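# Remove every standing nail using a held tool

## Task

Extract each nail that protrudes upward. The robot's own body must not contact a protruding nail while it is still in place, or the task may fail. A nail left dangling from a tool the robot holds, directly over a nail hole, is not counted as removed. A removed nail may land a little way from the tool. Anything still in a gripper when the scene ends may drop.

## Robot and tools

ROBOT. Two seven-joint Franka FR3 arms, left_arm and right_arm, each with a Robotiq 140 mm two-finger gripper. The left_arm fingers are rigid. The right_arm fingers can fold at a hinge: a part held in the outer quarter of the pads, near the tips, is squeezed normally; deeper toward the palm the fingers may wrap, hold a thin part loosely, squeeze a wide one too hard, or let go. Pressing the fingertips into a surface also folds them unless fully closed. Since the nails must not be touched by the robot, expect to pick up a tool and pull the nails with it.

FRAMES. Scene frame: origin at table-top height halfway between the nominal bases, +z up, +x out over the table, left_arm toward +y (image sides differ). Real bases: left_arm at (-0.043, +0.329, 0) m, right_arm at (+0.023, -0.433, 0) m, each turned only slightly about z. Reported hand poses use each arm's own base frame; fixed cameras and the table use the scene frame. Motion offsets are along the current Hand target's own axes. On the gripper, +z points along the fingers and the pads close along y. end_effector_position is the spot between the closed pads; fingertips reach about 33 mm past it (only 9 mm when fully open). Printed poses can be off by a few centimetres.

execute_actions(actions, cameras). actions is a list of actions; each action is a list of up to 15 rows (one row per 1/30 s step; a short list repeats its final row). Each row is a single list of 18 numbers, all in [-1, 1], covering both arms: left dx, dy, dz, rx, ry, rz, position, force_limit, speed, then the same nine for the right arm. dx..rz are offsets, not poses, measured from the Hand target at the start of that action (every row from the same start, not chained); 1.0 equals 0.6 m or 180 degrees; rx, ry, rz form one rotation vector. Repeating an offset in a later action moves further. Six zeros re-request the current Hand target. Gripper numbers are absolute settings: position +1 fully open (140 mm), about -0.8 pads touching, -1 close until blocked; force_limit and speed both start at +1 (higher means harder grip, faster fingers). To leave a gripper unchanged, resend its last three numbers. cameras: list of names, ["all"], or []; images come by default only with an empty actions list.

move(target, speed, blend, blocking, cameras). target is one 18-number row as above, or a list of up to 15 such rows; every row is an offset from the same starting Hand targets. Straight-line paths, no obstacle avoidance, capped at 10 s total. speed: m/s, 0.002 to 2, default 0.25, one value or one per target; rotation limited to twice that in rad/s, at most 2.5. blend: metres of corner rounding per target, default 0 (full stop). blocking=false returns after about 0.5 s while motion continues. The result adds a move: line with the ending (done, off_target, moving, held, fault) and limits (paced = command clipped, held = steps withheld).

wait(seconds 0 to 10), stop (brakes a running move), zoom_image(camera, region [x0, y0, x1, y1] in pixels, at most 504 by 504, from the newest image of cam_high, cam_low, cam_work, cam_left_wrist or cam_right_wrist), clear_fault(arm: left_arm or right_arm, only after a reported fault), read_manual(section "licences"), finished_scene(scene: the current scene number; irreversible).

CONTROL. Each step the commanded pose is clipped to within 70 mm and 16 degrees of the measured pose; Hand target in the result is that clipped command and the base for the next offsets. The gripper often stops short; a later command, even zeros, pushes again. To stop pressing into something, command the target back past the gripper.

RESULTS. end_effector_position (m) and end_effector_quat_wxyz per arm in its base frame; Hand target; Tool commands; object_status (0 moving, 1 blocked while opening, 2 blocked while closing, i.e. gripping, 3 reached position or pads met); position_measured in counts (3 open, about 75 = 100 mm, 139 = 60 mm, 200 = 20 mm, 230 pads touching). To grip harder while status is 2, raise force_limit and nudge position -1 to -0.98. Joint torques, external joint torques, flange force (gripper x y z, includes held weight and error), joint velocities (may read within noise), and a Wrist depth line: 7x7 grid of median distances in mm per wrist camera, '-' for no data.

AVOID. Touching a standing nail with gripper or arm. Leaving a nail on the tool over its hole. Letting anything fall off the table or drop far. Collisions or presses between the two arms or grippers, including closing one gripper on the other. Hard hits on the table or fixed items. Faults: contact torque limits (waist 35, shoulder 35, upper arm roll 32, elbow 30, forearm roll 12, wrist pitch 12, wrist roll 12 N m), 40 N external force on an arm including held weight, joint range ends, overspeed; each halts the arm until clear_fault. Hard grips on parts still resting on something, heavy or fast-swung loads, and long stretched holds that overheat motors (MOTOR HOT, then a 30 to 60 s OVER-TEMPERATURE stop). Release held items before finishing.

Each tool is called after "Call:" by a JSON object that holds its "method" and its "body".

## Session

Call:
{"method": "execute_actions", "body": {"actions": []}}

Call:
{"method": "zoom_image", "body": {"camera": "cam_work", "region": [300, 130, 640, 400]}}

Scene clock: 0.00 s.
left_arm: end_effector_position=(+0.4448, -0.0889, +0.2981) position_measured=3 object_status=3 end_effector_quat_wxyz=(-0.159, +0.905, -0.366, -0.147) | right_arm: end_effector_position=(+0.4205, -0.0277, +0.2867) position_measured=3 object_status=3 end_effector_quat_wxyz=(-0.095, +0.306, +0.943, -0.089)
Joint positions: left_arm=[-0.354 -0.062 -0.056 -1.945 0.305 1.569 -1.26] | right_arm=[-0.142 -0.199 0.144 -2.092 -0.084 1.658 2.211]
Joint velocities: within noise
Joint torques (N m): no reading
External joint torques (N m): no reading
Flange force (N): no reading
Wrist depth (mm): cam_left_wrist=[425 417 397 377 359 342 326 / 501 467 446 421 407 378 356 / - - 505 476 453 412 398 / 1613 131 574 568 520 133 444 / - 97 - 694 598 124 97 / - - 2094 770 755 474 97 / - - 1717 - 936 420 -] | cam_right_wrist=[- - 435 409 386 367 - / 494 - 426 423 - 386 - / 526 - 466 - - - - / 535 119 479 - 423 393 379 / - 119 463 465 - 129 95 / - 105 517 484 - - 89 / - - - - 461 444 -]
Hand target: left_arm +0.4448, -0.0889, +0.2981; -0.159, +0.905, -0.366, -0.147 | right_arm +0.4205, -0.0277, +0.2867; -0.095, +0.306, +0.943, -0.089
Tool commands: left_gripper/position=+1.0 left_gripper/force_limit=+1.0 left_gripper/speed=+1.0 right_gripper/position=+1.0 right_gripper/force_limit=+1.0 right_gripper/speed=+1.0

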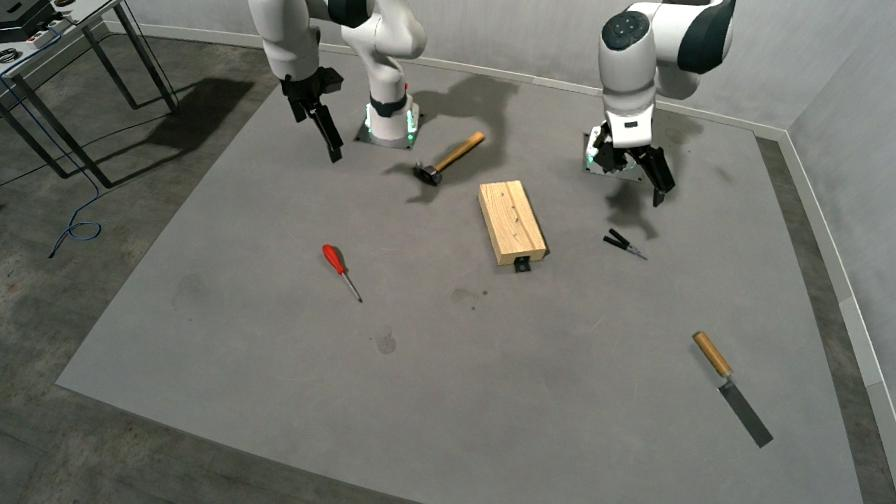

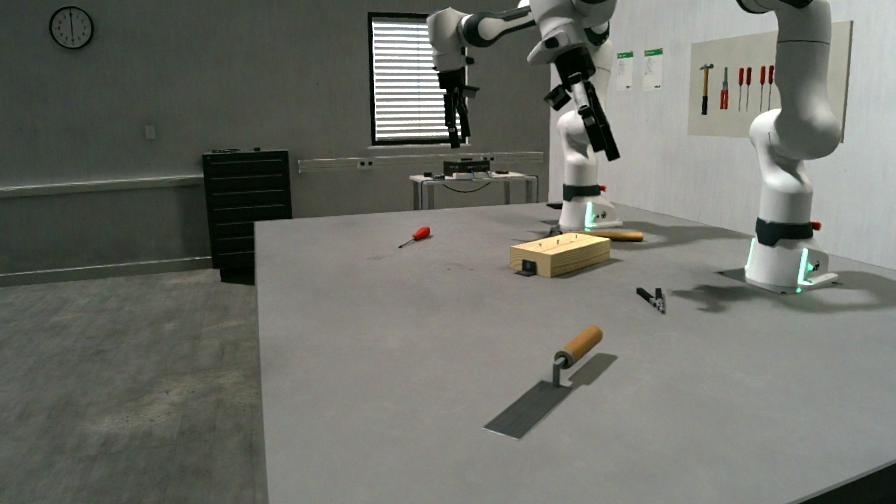

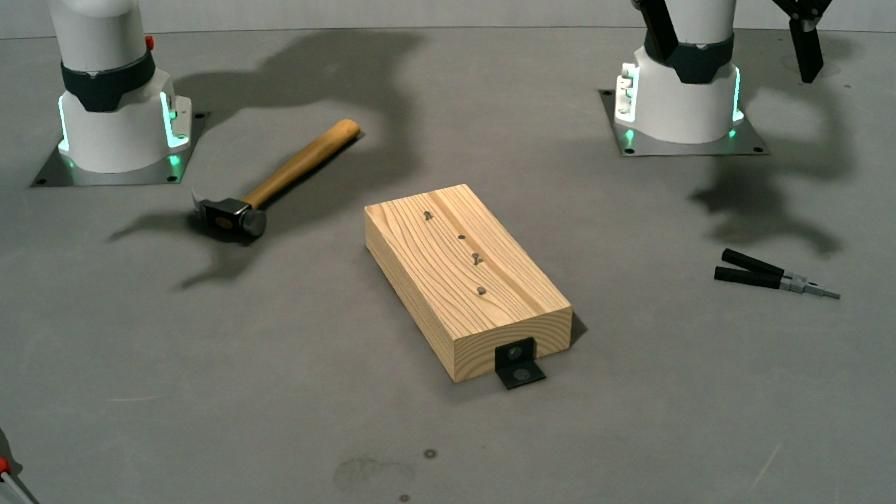

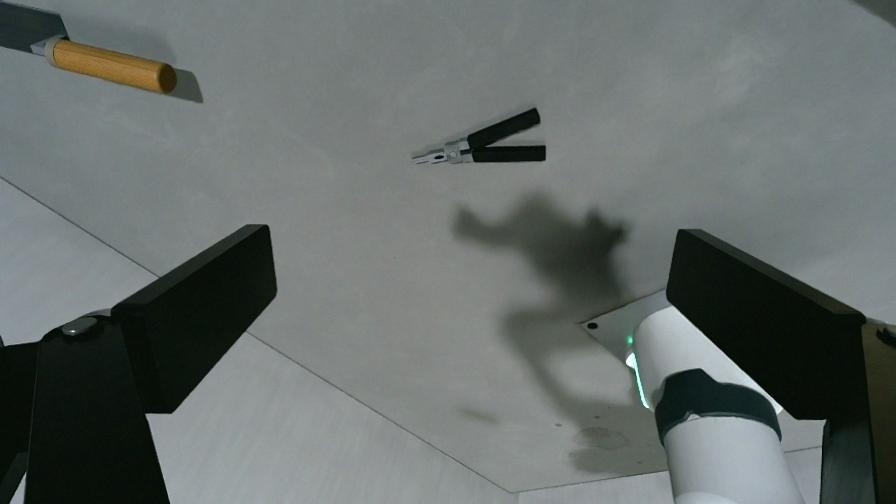

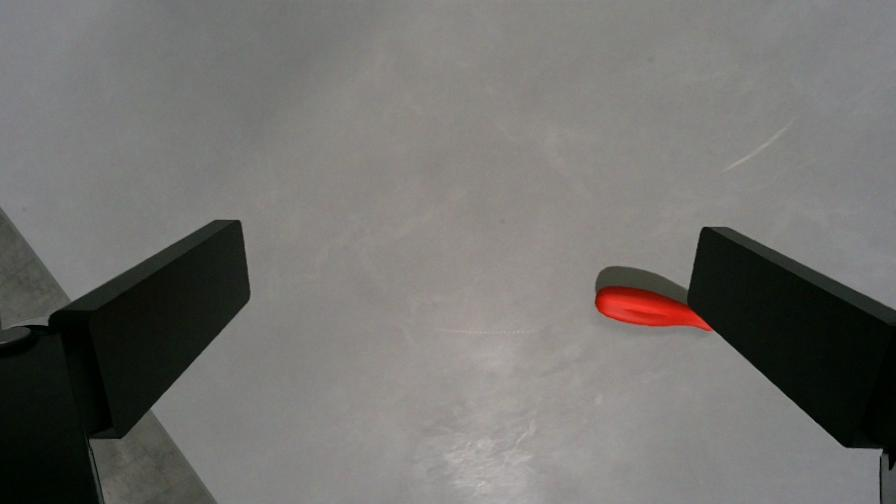

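Scaled by 1.482.

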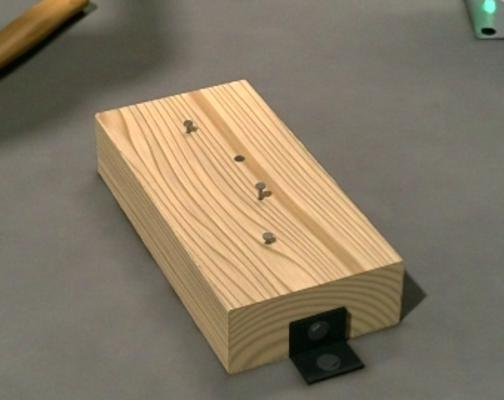

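Call:
{"method": "zoom_image", "body": {"camera": "cam_work", "region": [170, 100, 390, 270]}}

Call:
{"method": "zoom_image", "body": {"camera": "cam_work", "region": [400, 190, 520, 310]}}

Call:
{"method": "zoom_image", "body": {"camera": "cam_high", "region": [390, 110, 570, 290]}}

Scaled by 2.291.

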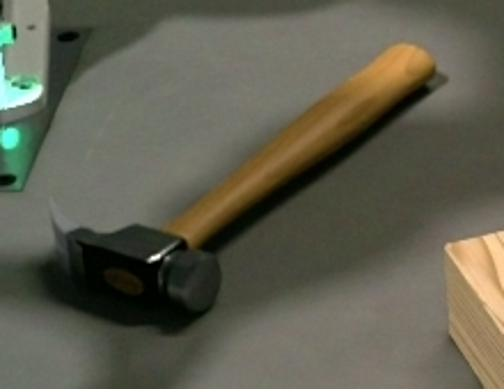

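Scaled by 4.200.

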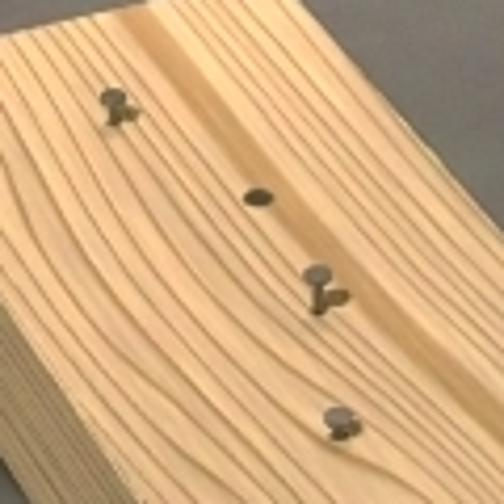

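Scaled by 2.800.

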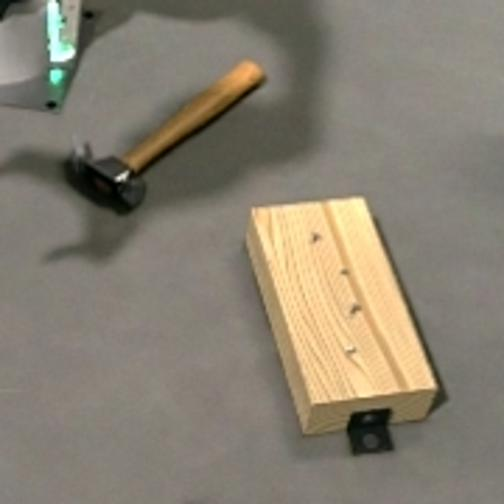

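Call:
{"method": "move", "body": {"target": [0.0095,0.497,-0.143,0.0465,0.145,0.469,1,1,1,0,0,0,0,0,0,1,1,1], "cameras": ["cam_left_wrist","cam_high"]}}

Scene clock: 33.17 s.
left_arm: end_effector_position=(+0.2498, -0.3290, +0.3187) position_measured=3 object_status=3 end_effector_quat_wxyz=(+0.001, -0.426, +0.905, +0.003) | right_arm: end_effector_position=(+0.4205, -0.0277, +0.2867) position_measured=3 object_status=3 end_effector_quat_wxyz=(-0.095, +0.306, +0.943, -0.089)
Joint positions: left_arm=[-1.021 -0.46 0.082 -2.279 0.04 1.815 -0.266] | right_arm=[-0.142 -0.199 0.144 -2.092 -0.084 1.658 2.211]
Joint velocities: left_arm=[0 0 -0.001 -0.002 -0.001 0.001 0.006] | right_arm=[within noise]
Joint torques (N m): left_arm=[-0.56 -16.95 -0.82 26.38 0.76 2.88 0.15] | right_arm=[0.34 -22.91 -0.77 23.64 0.61 1.75 -0.13]
External joint torques (N m): left_arm=[-0.54 -0.58 0.66 1.49 0.02 0.28 0.15] | right_arm=[0.36 1.31 0.25 -0.22 0.02 -0.02 -0.11]
Flange force (N): left_arm=[-0.3 -2.5 -3.0] | right_arm=[-2.5 2.4 0.0]
Wrist depth (mm): cam_left_wrist=[402 400 411 406 409 409 414 / 428 429 402 429 436 430 433 / 448 449 402 407 455 453 437 / 476 132 421 469 493 144 394 / - 97 447 521 512 124 97 / - 552 549 534 550 570 97 / - 579 584 - 584 - -] | cam_right_wrist=[- - 431 - - 374 - / 522 480 - - - - 367 / 515 478 448 439 426 416 - / 554 119 479 453 426 146 368 / - 119 478 466 - 128 95 / - 104 509 490 - - 89 / - 1748 544 495 460 - -]
Hand target: left_arm +0.2499, -0.3295, +0.3196; +0.001, -0.423, +0.906, +0.001 | right_arm +0.4205, -0.0277, +0.2867; -0.095, +0.306, +0.943, -0.089
Off the commanded pose: left_arm 0.001 m, 0 deg | right_arm 0.000 m, 0 deg.
move: done
Images, in order (width x height): cam_high 896x504, cam_left_wrist 896x504.

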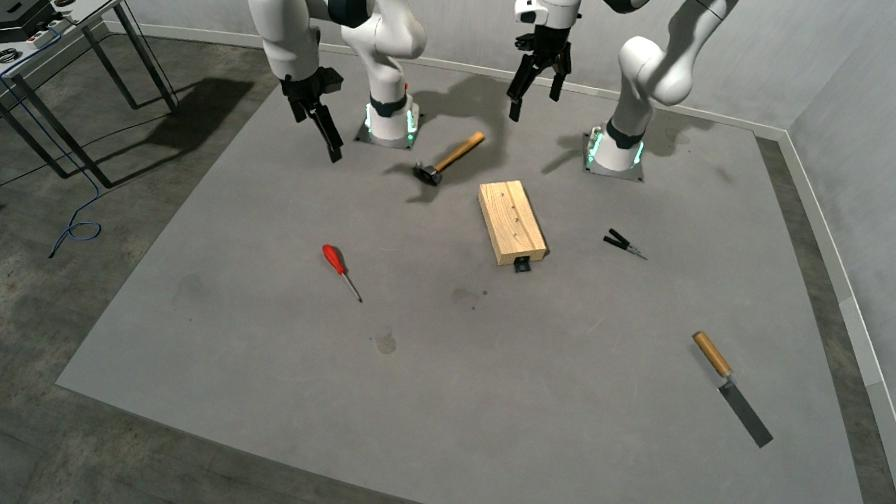

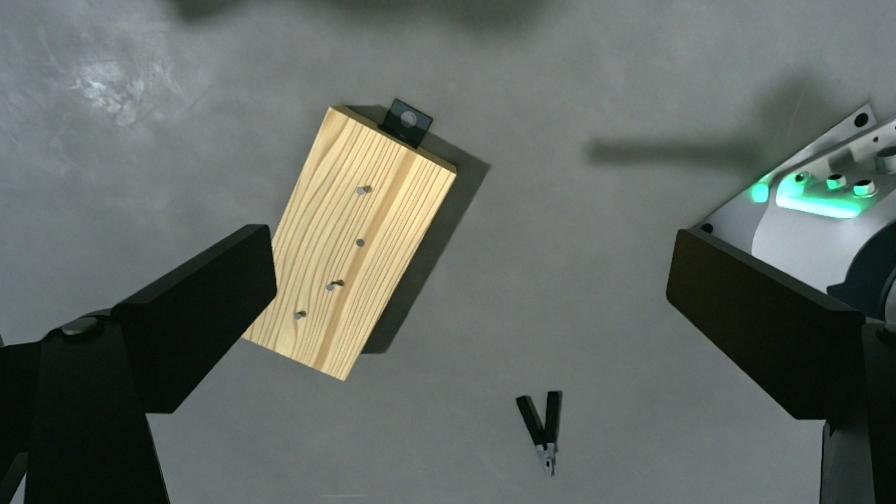

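Call:
{"method": "move", "body": {"target": [0.195,-0.208,0,0,0,0.622,1,1,1,0,0,0,0,0,0,1,1,1], "cameras": ["cam_left_wrist","cam_high"]}}

Scene clock: 52.70 s.
left_arm: end_effector_position=(+0.2709, -0.4996, +0.3204) position_measured=3 object_status=3 end_effector_quat_wxyz=(+0.002, +0.513, +0.858, +0.002) | right_arm: end_effector_position=(+0.4205, -0.0277, +0.2867) position_measured=3 object_status=3 end_effector_quat_wxyz=(-0.095, +0.306, +0.943, -0.089)
Joint positions: left_arm=[-1.472 0.015 0.398 -1.791 -0.001 1.808 1.576] | right_arm=[-0.142 -0.199 0.144 -2.092 -0.084 1.658 2.211]
Joint velocities: left_arm=[0.001 0 -0.001 0.001 0.001 -0.001 0.006] | right_arm=[within noise]
Joint torques (N m): left_arm=[0.18 -29.44 1.07 27.04 0.4 2.16 0.16] | right_arm=[0.34 -22.89 -0.76 23.58 0.6 1.74 -0.17]
External joint torques (N m): left_arm=[0.14 0.65 0.82 2.38 -0.41 -0.29 0.16] | right_arm=[0.31 1.41 0.23 -0.37 0.01 -0.03 -0.15]
Flange force (N): left_arm=[-12.7 1.2 -6.5] | right_arm=[-2.5 2.2 0.4]
Wrist depth (mm): cam_left_wrist=[407 408 405 411 361 361 369 / 426 428 406 430 379 381 422 / 463 459 450 451 456 453 465 / 402 132 445 478 485 133 473 / - 97 - 484 513 123 97 / - 544 560 541 542 541 97 / - 589 567 594 - 554 -] | cam_right_wrist=[509 - 433 - - - 360 / - - 443 457 - - - / - 494 - 430 - - 376 / - 119 471 - - 146 388 / - 119 - - - 128 95 / - 534 515 - 461 - 89 / 1771 562 540 486 466 - -]
Hand target: left_arm +0.2705, -0.4994, +0.3193; +0.000, +0.514, +0.858, +0.001 | right_arm +0.4205, -0.0277, +0.2867; -0.095, +0.306, +0.943, -0.089
Off the commanded pose: left_arm 0.001 m, 0 deg | right_arm 0.000 m, 0 deg.
move: done
Images, in order (width x height): cam_high 896x504, cam_left_wrist 896x504.

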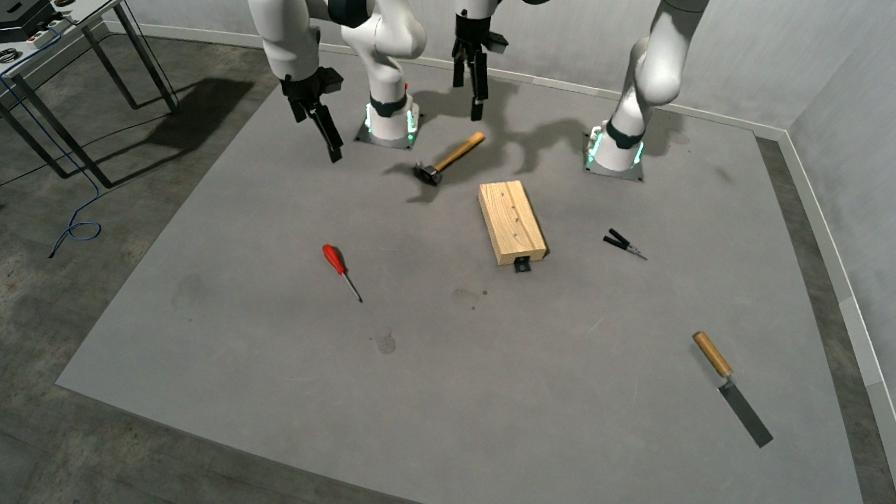

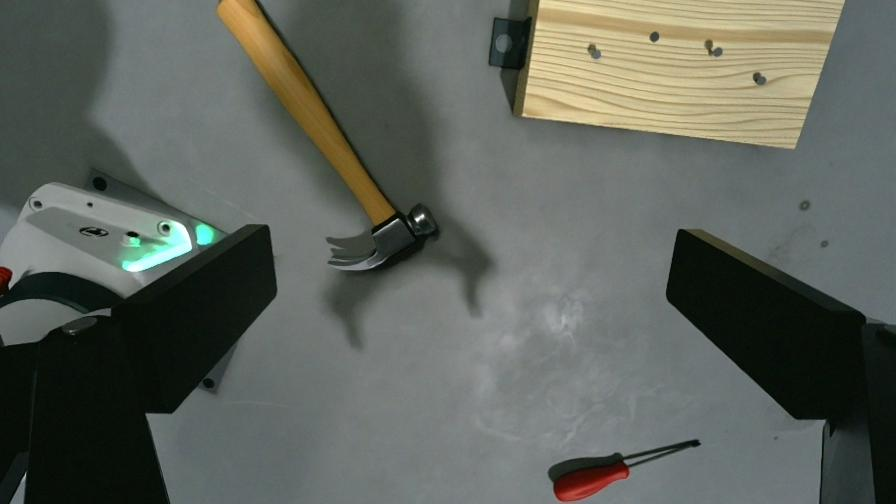

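Call:
{"method": "move", "body": {"target": [0.0863,-0.2555,0.332,0,0,-0.183,1,1,-1,0,0,0,0,0,0,1,1,1], "cameras": ["cam_left_wrist","cam_high","cam_work"]}}

Scene clock: 68.50 s.
left_arm: end_effector_position=(+0.1103, -0.5251, +0.1193) position_measured=3 object_status=3 end_effector_quat_wxyz=(-0.002, +0.251, +0.968, +0.002) | right_arm: end_effector_position=(+0.4205, -0.0277, +0.2867) position_measured=3 object_status=3 end_effector_quat_wxyz=(-0.095, +0.306, +0.943, -0.089)
Joint positions: left_arm=[-1.65 0.101 0.29 -2.223 -0.042 2.315 0.746] | right_arm=[-0.142 -0.199 0.144 -2.092 -0.084 1.658 2.211]
Joint velocities: left_arm=[0.001 0 0 -0.001 0 0 -0.007] | right_arm=[within noise]
Joint torques (N m): left_arm=[-0.51 -32.08 1.76 23.27 1.01 2.78 -0.27] | right_arm=[0.39 -22.92 -0.7 23.61 0.58 1.74 -0.14]
External joint torques (N m): left_arm=[-0.41 -0.27 0.87 1.13 0.46 0.31 -0.27] | right_arm=[0.42 1.42 0.34 -0.39 0 -0.04 -0.12]
Flange force (N): left_arm=[-1.2 -1.8 -1.3] | right_arm=[-2.3 2.4 0.4]
Wrist depth (mm): cam_left_wrist=[224 224 225 210 226 227 227 / 235 236 236 221 238 236 239 / 242 248 249 233 248 254 253 / 239 133 263 245 267 136 260 / - 97 279 277 280 124 97 / - 297 297 292 298 300 97 / - 316 317 291 320 322 -] | cam_right_wrist=[478 - - - - 376 356 / 494 472 450 - - - - / - - - 436 416 - - / - 119 - 447 - 137 - / - 119 - 479 - 129 95 / - 523 511 482 - 434 89 / - - - 489 - 455 -]
Hand target: left_arm +0.1109, -0.5254, +0.1200; +0.000, +0.250, +0.968, +0.001 | right_arm +0.4205, -0.0277, +0.2867; -0.095, +0.306, +0.943, -0.089
Off the commanded pose: left_arm 0.001 m, 0 deg | right_arm 0.000 m, 0 deg.
move: done
Images, in order (width x height): cam_high 896x504, cam_work 896x504, cam_left_wrist 896x504.

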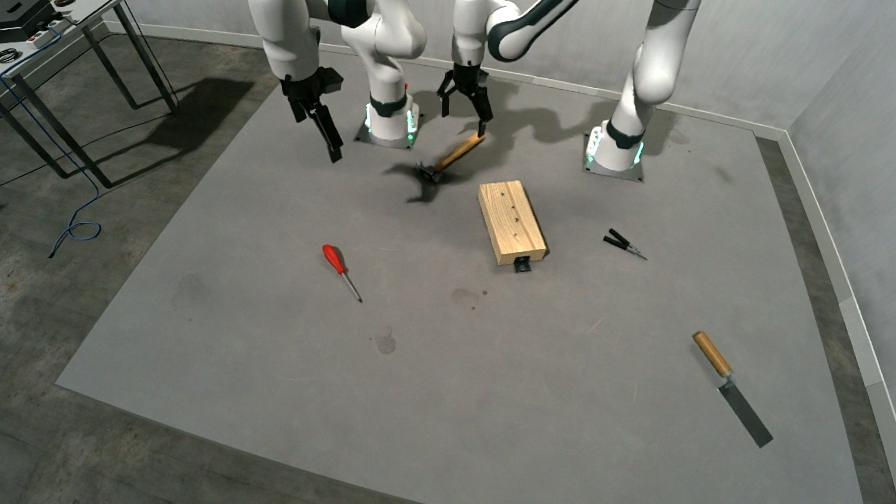

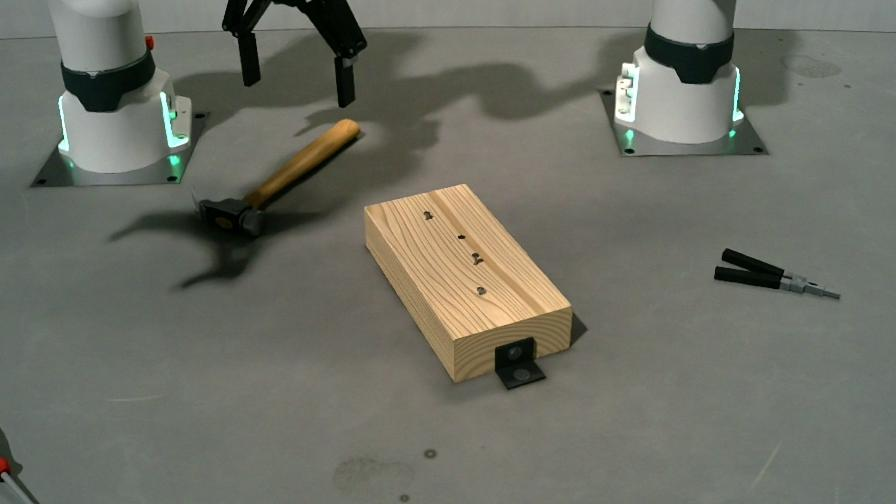

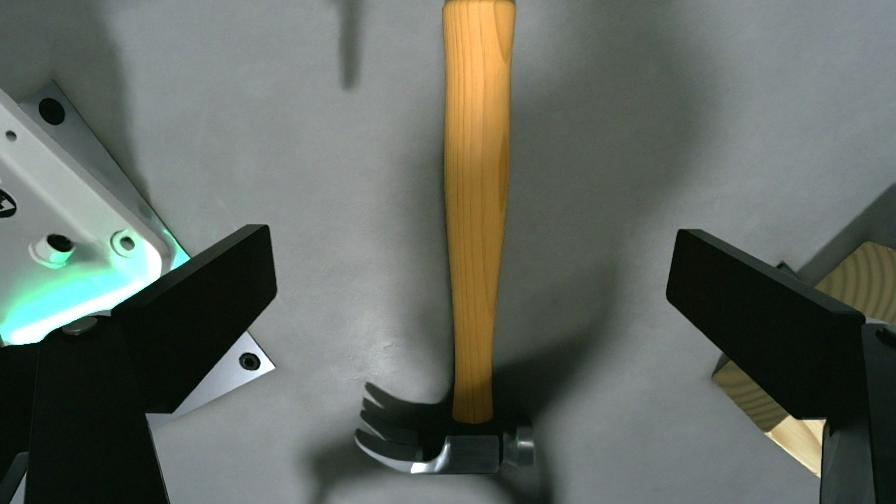

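Call:
{"method": "move", "body": {"target": [[0,0.0117,0.136,0,0,0,1,1,-1,0,0,0,0,0,0,1,1,1],[0,0.0117,0.136,0,0,0,-1,1,-1,0,0,0,0,0,0,1,1,1]], "speed": 0.1, "cameras": ["cam_left_wrist"]}}

Call:
{"method": "wait", "body": {"seconds": 1}}

Scene clock: 80.43 s.
left_arm: end_effector_position=(+0.1141, -0.5188, +0.0391) position_measured=183 object_status=0 end_effector_quat_wxyz=(+0.000, +0.250, +0.968, +0.002) | right_arm: end_effector_position=(+0.4205, -0.0277, +0.2867) position_measured=3 object_status=3 end_effector_quat_wxyz=(-0.095, +0.306, +0.943, -0.089)
Joint positions: left_arm=[-1.62 0.241 0.261 -2.285 -0.102 2.513 0.793] | right_arm=[-0.142 -0.199 0.144 -2.092 -0.084 1.658 2.211]
Joint torques (N m): left_arm=[0.28 -32.03 2.14 21.26 0.46 2.94 0.12] | right_arm=[0.32 -22.9 -0.68 23.66 0.6 1.74 -0.18]
External joint torques (N m): left_arm=[0.25 2.22 0 1.59 0.02 0.46 0.12] | right_arm=[0.28 1.35 0.29 -0.25 0.01 -0.03 -0.16]
Flange force (N): left_arm=[-7.5 -7.5 5.7] | right_arm=[-2.6 2.3 0.1]
Wrist depth (mm): cam_left_wrist=[151 151 152 133 151 153 155 / 159 159 160 139 161 161 162 / 167 168 168 147 170 170 170 / - 176 178 152 175 181 181 / 189 186 85 162 98 91 192 / - 63 71 176 68 74 195 / - - - 192 - - 63] | cam_right_wrist=[- - - 417 388 381 361 / 506 - - - 397 380 367 / - 486 454 435 - - 379 / - 119 482 431 - 137 381 / - 119 493 450 441 128 99 / - 112 - - - 441 89 / - 1590 - - - 444 -]
Hand target: left_arm +0.1144, -0.5191, +0.0384; +0.000, +0.250, +0.968, +0.001 | right_arm +0.4205, -0.0277, +0.2867; -0.095, +0.306, +0.943, -0.089
Off the commanded pose: left_arm 0.001 m, 0 deg | right_arm 0.000 m, 0 deg.
move: done
Images, in order (width x height): cam_left_wrist 896x504.

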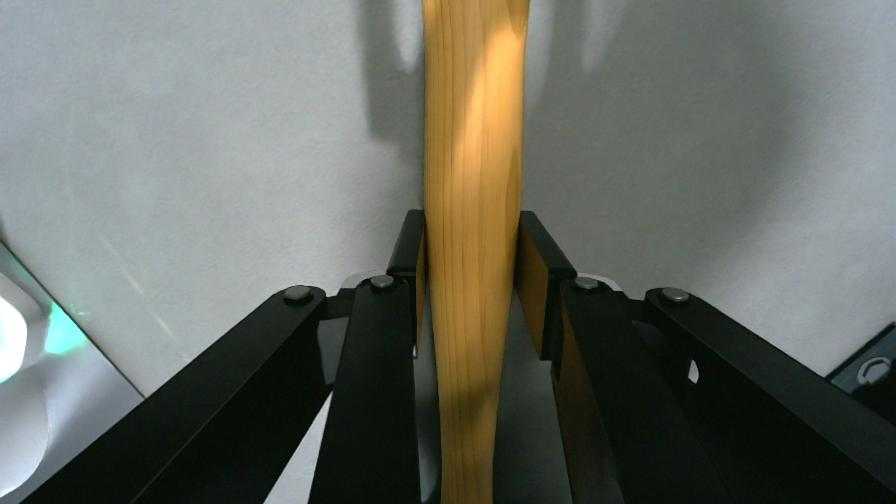

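Scene clock: 81.43 s.
left_arm: end_effector_position=(+0.1141, -0.5188, +0.0391) position_measured=183 object_status=2 end_effector_quat_wxyz=(+0.000, +0.250, +0.968, +0.002) | right_arm: end_effector_position=(+0.4205, -0.0277, +0.2867) position_measured=3 object_status=3 end_effector_quat_wxyz=(-0.095, +0.306, +0.943, -0.089)
Joint positions: left_arm=[-1.62 0.241 0.261 -2.285 -0.102 2.513 0.793] | right_arm=[-0.142 -0.199 0.144 -2.092 -0.084 1.658 2.211]
Joint torques (N m): left_arm=[0.28 -32.06 2.08 21.32 0.46 2.96 0.1] | right_arm=[0.35 -22.89 -0.74 23.59 0.6 1.74 -0.15]
External joint torques (N m): left_arm=[0.29 2.3 -0.02 1.55 0.02 0.47 0.1] | right_arm=[0.36 1.32 0.28 -0.24 0.01 -0.01 -0.13]
Flange force (N): left_arm=[-7.5 -7.6 5.9] | right_arm=[-2.5 2.4 0.1]
Wrist depth (mm): cam_left_wrist=[151 152 152 133 152 154 155 / 159 160 160 139 161 161 161 / 167 168 169 147 170 170 171 / 177 177 178 152 175 181 181 / 188 186 85 162 98 91 192 / - 63 71 175 68 74 195 / - - - 192 - - 63] | cam_right_wrist=[484 453 433 400 - - 360 / 493 - - 435 402 389 368 / - - - - - 393 375 / 539 118 - - 426 146 389 / - 120 - - 449 128 95 / - 106 - 498 - 436 89 / - 1771 - 497 - 443 -]
Hand target: left_arm +0.1144, -0.5191, +0.0384; +0.000, +0.250, +0.968, +0.001 | right_arm +0.4205, -0.0277, +0.2867; -0.095, +0.306, +0.943, -0.089
Tool commands: left_gripper/position=-1.0 left_gripper/force_limit=+1.0 left_gripper/speed=-1.0 right_gripper/position=+1.0 right_gripper/force_limit=+1.0 right_gripper/speed=+1.0
Off the commanded pose: left_arm 0.001 m, 0 deg | right_arm 0.000 m, 0 deg.
wait: 1.00 s; at rest by 0.17 s

Call:
{"method": "move", "body": {"target": [[0,0,-0.4,0,0,0,-1,1,-1,0,0,0,0,0,0,1,1,1],[-0.175,0.323,-0.5,0,0,-0.611,-1,1,-1,0,0,0,0,0,0,1,1,1]], "speed": [0.12,0.2], "blend": 0.03, "cameras": ["cam_left_wrist","cam_high","cam_low"]}}

Scene clock: 97.90 s.
left_arm: end_effector_position=(+0.2983, -0.4003, +0.3354) position_measured=183 object_status=2 end_effector_quat_wxyz=(+0.000, -0.647, +0.762, +0.004) | right_arm: end_effector_position=(+0.4205, -0.0277, +0.2867) position_measured=3 object_status=3 end_effector_quat_wxyz=(-0.095, +0.306, +0.943, -0.089)
Joint positions: left_arm=[-1.175 -0.196 0.223 -1.984 0.043 1.784 -0.803] | right_arm=[-0.142 -0.199 0.144 -2.092 -0.084 1.658 2.211]
Joint velocities: left_arm=[0 0 0 0 0.001 0 -0.006] | right_arm=[within noise]
Joint torques (N m): left_arm=[0.28 -26.92 -1.83 29.7 0.92 2.65 -0.23] | right_arm=[0.34 -22.93 -0.7 23.63 0.6 1.74 -0.16]
External joint torques (N m): left_arm=[0.2 -2.04 -0.35 4.84 0.14 0.04 -0.23] | right_arm=[0.3 1.41 0.28 -0.3 0.01 -0.03 -0.14]
Flange force (N): left_arm=[6.4 -5.9 -12.2] | right_arm=[-2.6 2.4 0.2]
Wrist depth (mm): cam_left_wrist=[418 - 421 419 422 419 423 / 438 438 440 439 445 447 447 / 463 482 465 71 74 472 - / 491 506 437 72 73 498 508 / 540 515 85 512 98 85 534 / - 63 71 71 68 74 535 / - - - - - - 63] | cam_right_wrist=[447 - 435 416 385 371 359 / - 491 447 429 395 386 370 / - - 443 435 - 419 380 / - 119 - 443 418 146 386 / - 119 - - - 128 95 / - 112 - 491 - - 89 / 1725 1912 - 495 479 - -]
Hand target: left_arm +0.3000, -0.4011, +0.3387; +0.001, -0.649, +0.760, +0.001 | right_arm +0.4205, -0.0277, +0.2867; -0.095, +0.306, +0.943, -0.089
Off the commanded pose: left_arm 0.004 m, 1 deg | right_arm 0.000 m, 0 deg.
move: off_target (left_arm)
Images, in order (width x height): cam_high 896x504, cam_low 896x504, cam_left_wrist 896x504.

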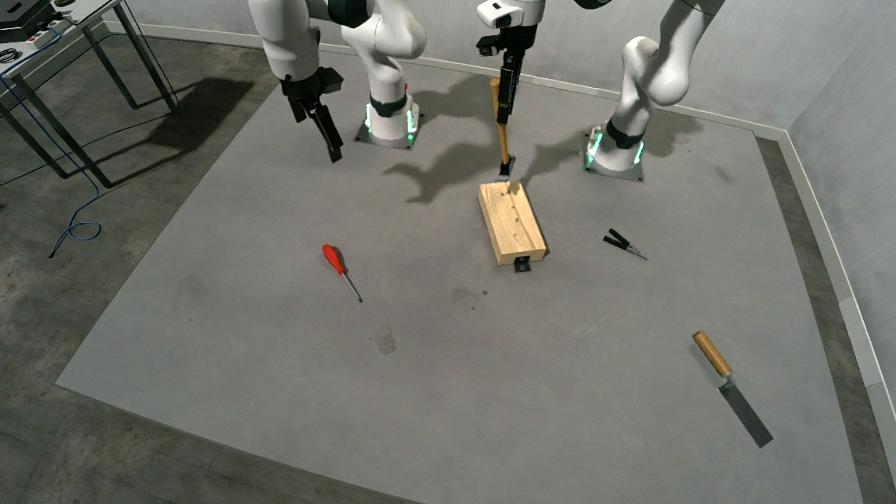

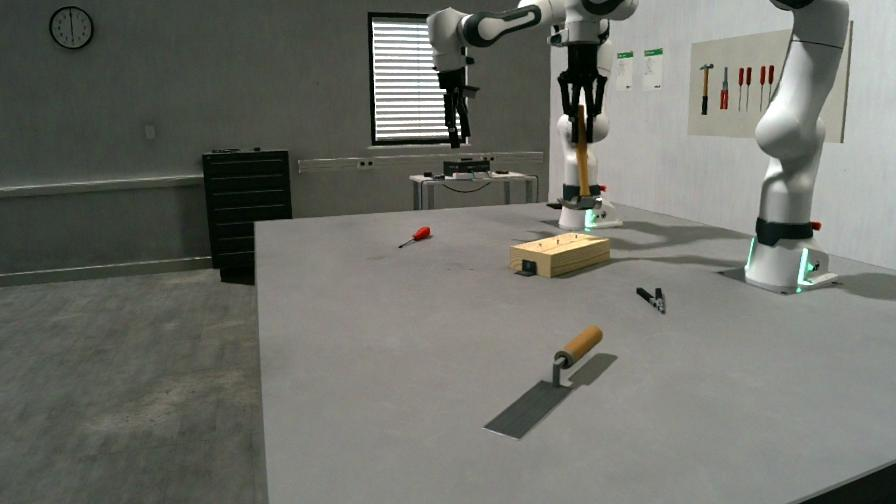

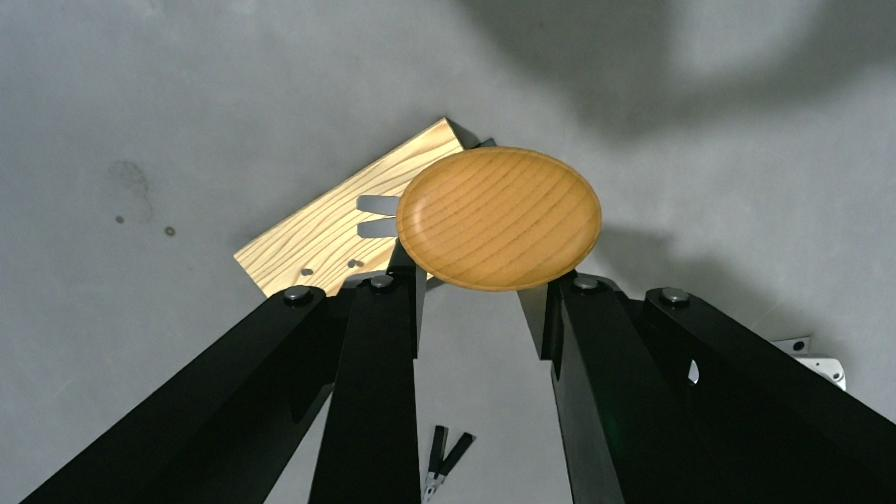

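Call:
{"method": "move", "body": {"target": [-0.112,-0.06,0.0645,-0.139,0.249,-0.449,-1,1,-1,0,0,0,0,0,0,1,1,1], "speed": 0.2, "cameras": ["cam_left_wrist","cam_work","cam_low"]}}

Call:
{"method": "zoom_image", "body": {"camera": "cam_work", "region": [340, 120, 500, 280]}}

Call:
{"method": "zoom_image", "body": {"camera": "cam_left_wrist", "region": [250, 150, 450, 320]}}

Scene clock: 116.33 s.
left_arm: end_effector_position=(+0.3426, -0.3394, +0.2931) position_measured=183 object_status=2 end_effector_quat_wxyz=(+0.383, +0.914, -0.110, +0.074) | right_arm: end_effector_position=(+0.4205, -0.0277, +0.2867) position_measured=3 object_status=3 end_effector_quat_wxyz=(-0.095, +0.306, +0.943, -0.089)
Joint positions: left_arm=[-0.851 -0.627 0.338 -2.712 -0.753 2.464 -1.339] | right_arm=[-0.142 -0.199 0.144 -2.092 -0.084 1.658 2.211]
Joint velocities: left_arm=[0 -0.001 0 -0.001 0 0.003 -0.006] | right_arm=[within noise]
Joint torques (N m): left_arm=[0.21 -12.49 -5.05 28.48 -0.6 2.66 -0.2] | right_arm=[0.38 -22.94 -0.71 23.59 0.6 1.74 -0.15]
External joint torques (N m): left_arm=[0.23 -3.14 0.09 4.38 -1.35 0.66 -0.27] | right_arm=[0.4 1.22 0.32 -0.26 0.02 -0.02 -0.13]
Flange force (N): left_arm=[3.4 5.1 -3.2] | right_arm=[-2.1 2.2 0.1]
Wrist depth (mm): cam_left_wrist=[250 337 410 519 633 3562 - / 253 291 391 492 760 3729 3099 / 254 294 336 71 71 3912 2252 / 290 295 338 72 72 4420 3269 / 298 319 85 85 98 91 450 / - 63 71 - 68 74 71 / - - - - - - 63] | cam_right_wrist=[485 456 - 409 388 - 362 / - - - - - 408 367 / - - 460 - - - 377 / - 119 475 - 426 146 388 / - 119 499 - 441 146 99 / - 104 - - - 431 89 / 1681 1670 543 513 - 448 -]
Hand target: left_arm +0.3461, -0.3403, +0.3002; +0.389, +0.912, -0.104, +0.078 | right_arm +0.4205, -0.0277, +0.2867; -0.095, +0.306, +0.943, -0.089
Off the commanded pose: left_arm 0.008 m, 1 deg | right_arm 0.000 m, 0 deg.
move: off_target (left_arm)
Images, in order (width x height): cam_low 896x504, cam_work 896x504, cam_left_wrist 896x504.

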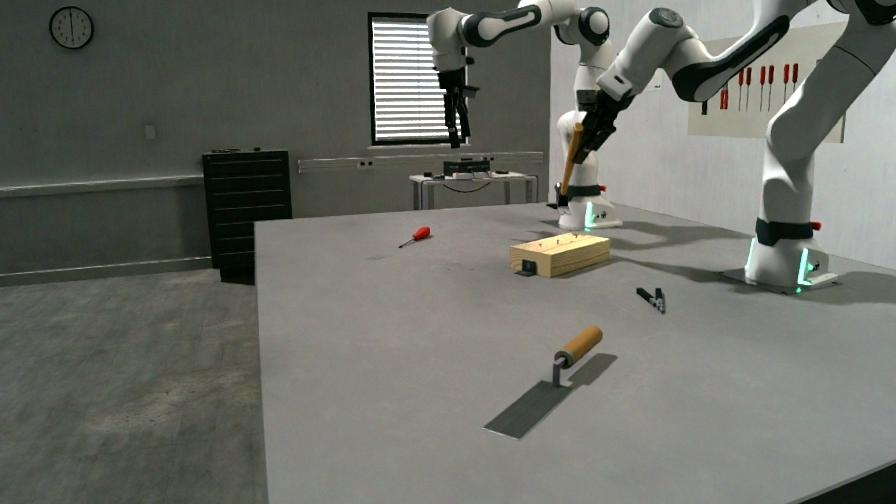

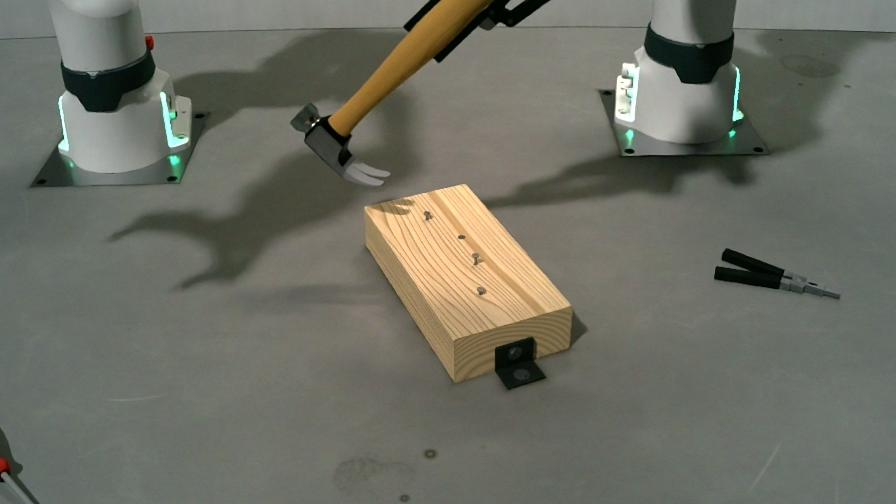

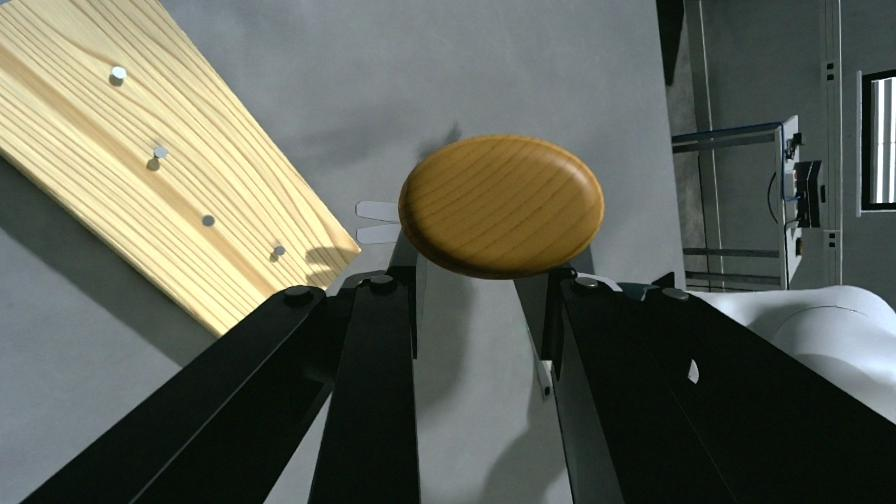

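Scaled by 3.150.

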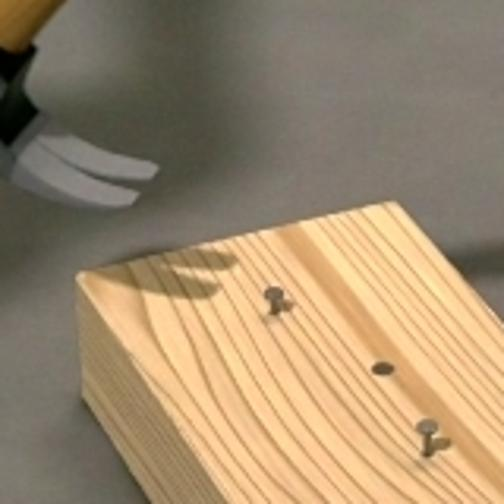

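Scaled by 2.520.

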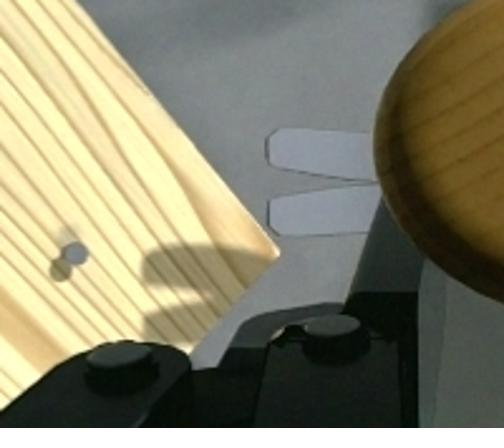

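Call:
{"method": "move", "body": {"target": [-0.05,-0.0475,0.0453,0,0,0,-1,1,-1,0,0,0,0,0,0,1,1,1], "speed": 0.1, "cameras": ["cam_left_wrist","cam_work"]}}

Call:
{"method": "zoom_image", "body": {"camera": "cam_work", "region": [370, 170, 470, 270]}}

Call:
{"method": "zoom_image", "body": {"camera": "cam_left_wrist", "region": [280, 160, 420, 300]}}

Scene clock: 130.27 s.
left_arm: end_effector_position=(+0.3228, -0.3356, +0.2488) position_measured=183 object_status=2 end_effector_quat_wxyz=(+0.384, +0.914, -0.104, +0.073) | right_arm: end_effector_position=(+0.4205, -0.0277, +0.2867) position_measured=3 object_status=3 end_effector_quat_wxyz=(-0.095, +0.306, +0.943, -0.089)
Joint positions: left_arm=[-0.917 -0.64 0.379 -2.824 -0.822 2.576 -1.264] | right_arm=[-0.142 -0.199 0.144 -2.092 -0.084 1.658 2.211]
Joint velocities: left_arm=[0 -0.001 0.001 0 0 0.004 0.008] | right_arm=[within noise]
Joint torques (N m): left_arm=[-0.57 -11.21 -4.49 27.25 0.23 2.33 0.15] | right_arm=[0.39 -22.92 -0.7 23.6 0.6 1.74 -0.13]
External joint torques (N m): left_arm=[-0.59 -3.36 0.91 4.22 -0.72 0.49 0.08] | right_arm=[0.44 1.4 0.37 -0.39 0.02 -0.04 -0.11]
Flange force (N): left_arm=[4.5 2.5 -1.0] | right_arm=[-2.2 2.5 0.4]
Wrist depth (mm): cam_left_wrist=[221 250 355 507 558 3225 2946 / 218 251 363 463 - - 3021 / 230 253 299 71 71 - 2075 / 256 266 301 72 73 3140 2230 / 263 283 85 457 98 91 446 / - 63 71 - 68 74 355 / - - - 488 - - 63] | cam_right_wrist=[482 - - 418 - - 363 / 495 - 434 - 407 - 369 / 510 512 - - - - - / 539 119 483 - 433 136 - / - 119 - - 431 129 95 / - 104 - - - - 89 / 1748 1714 541 506 - - -]
Hand target: left_arm +0.3259, -0.3369, +0.2551; +0.389, +0.912, -0.104, +0.078 | right_arm +0.4205, -0.0277, +0.2867; -0.095, +0.306, +0.943, -0.089
Off the commanded pose: left_arm 0.007 m, 1 deg | right_arm 0.000 m, 0 deg.
move: off_target (left_arm)
Images, in order (width x height): cam_work 896x504, cam_left_wrist 896x504.

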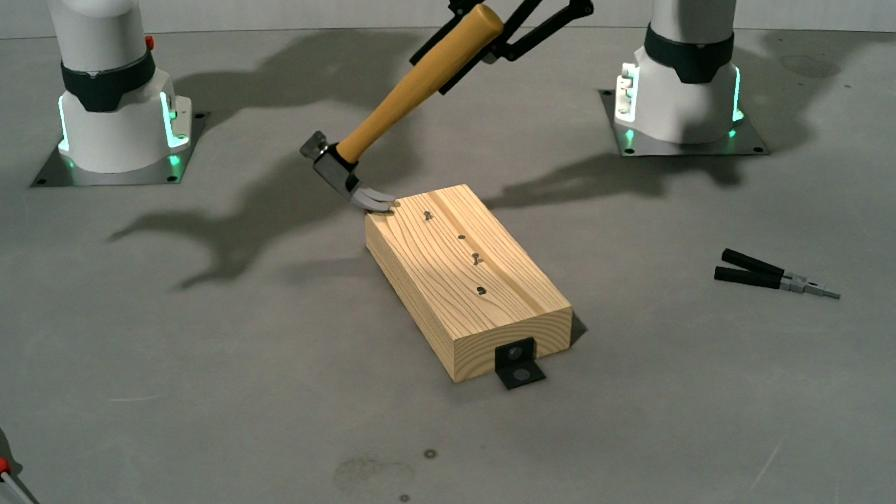

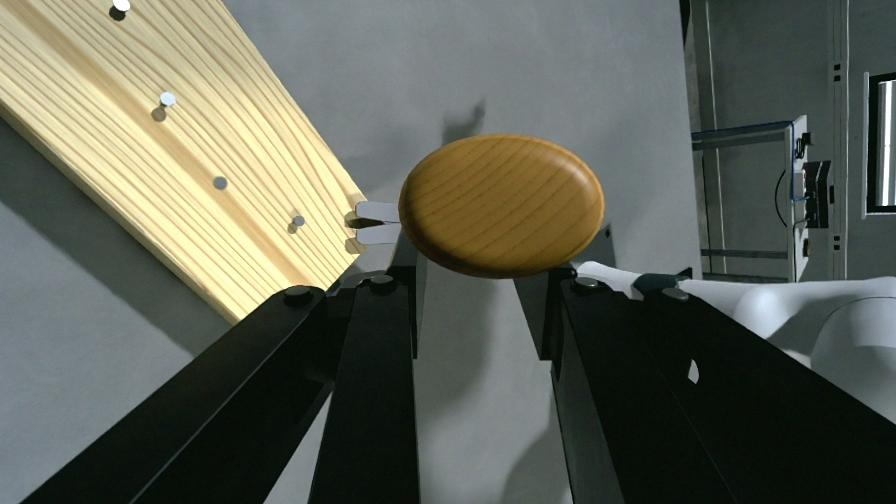

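Scaled by 5.040.

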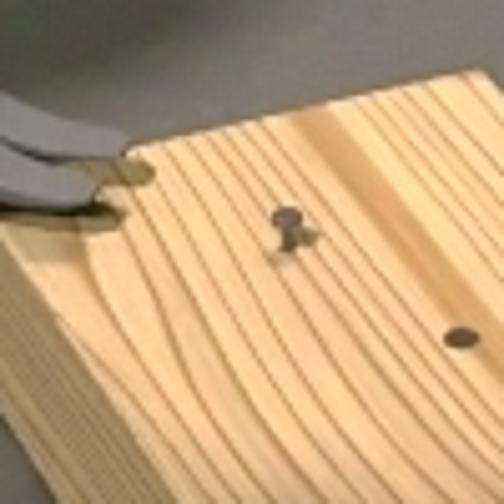

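Scaled by 3.600.

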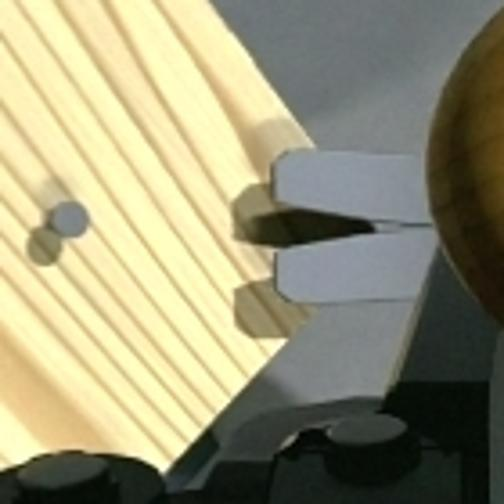

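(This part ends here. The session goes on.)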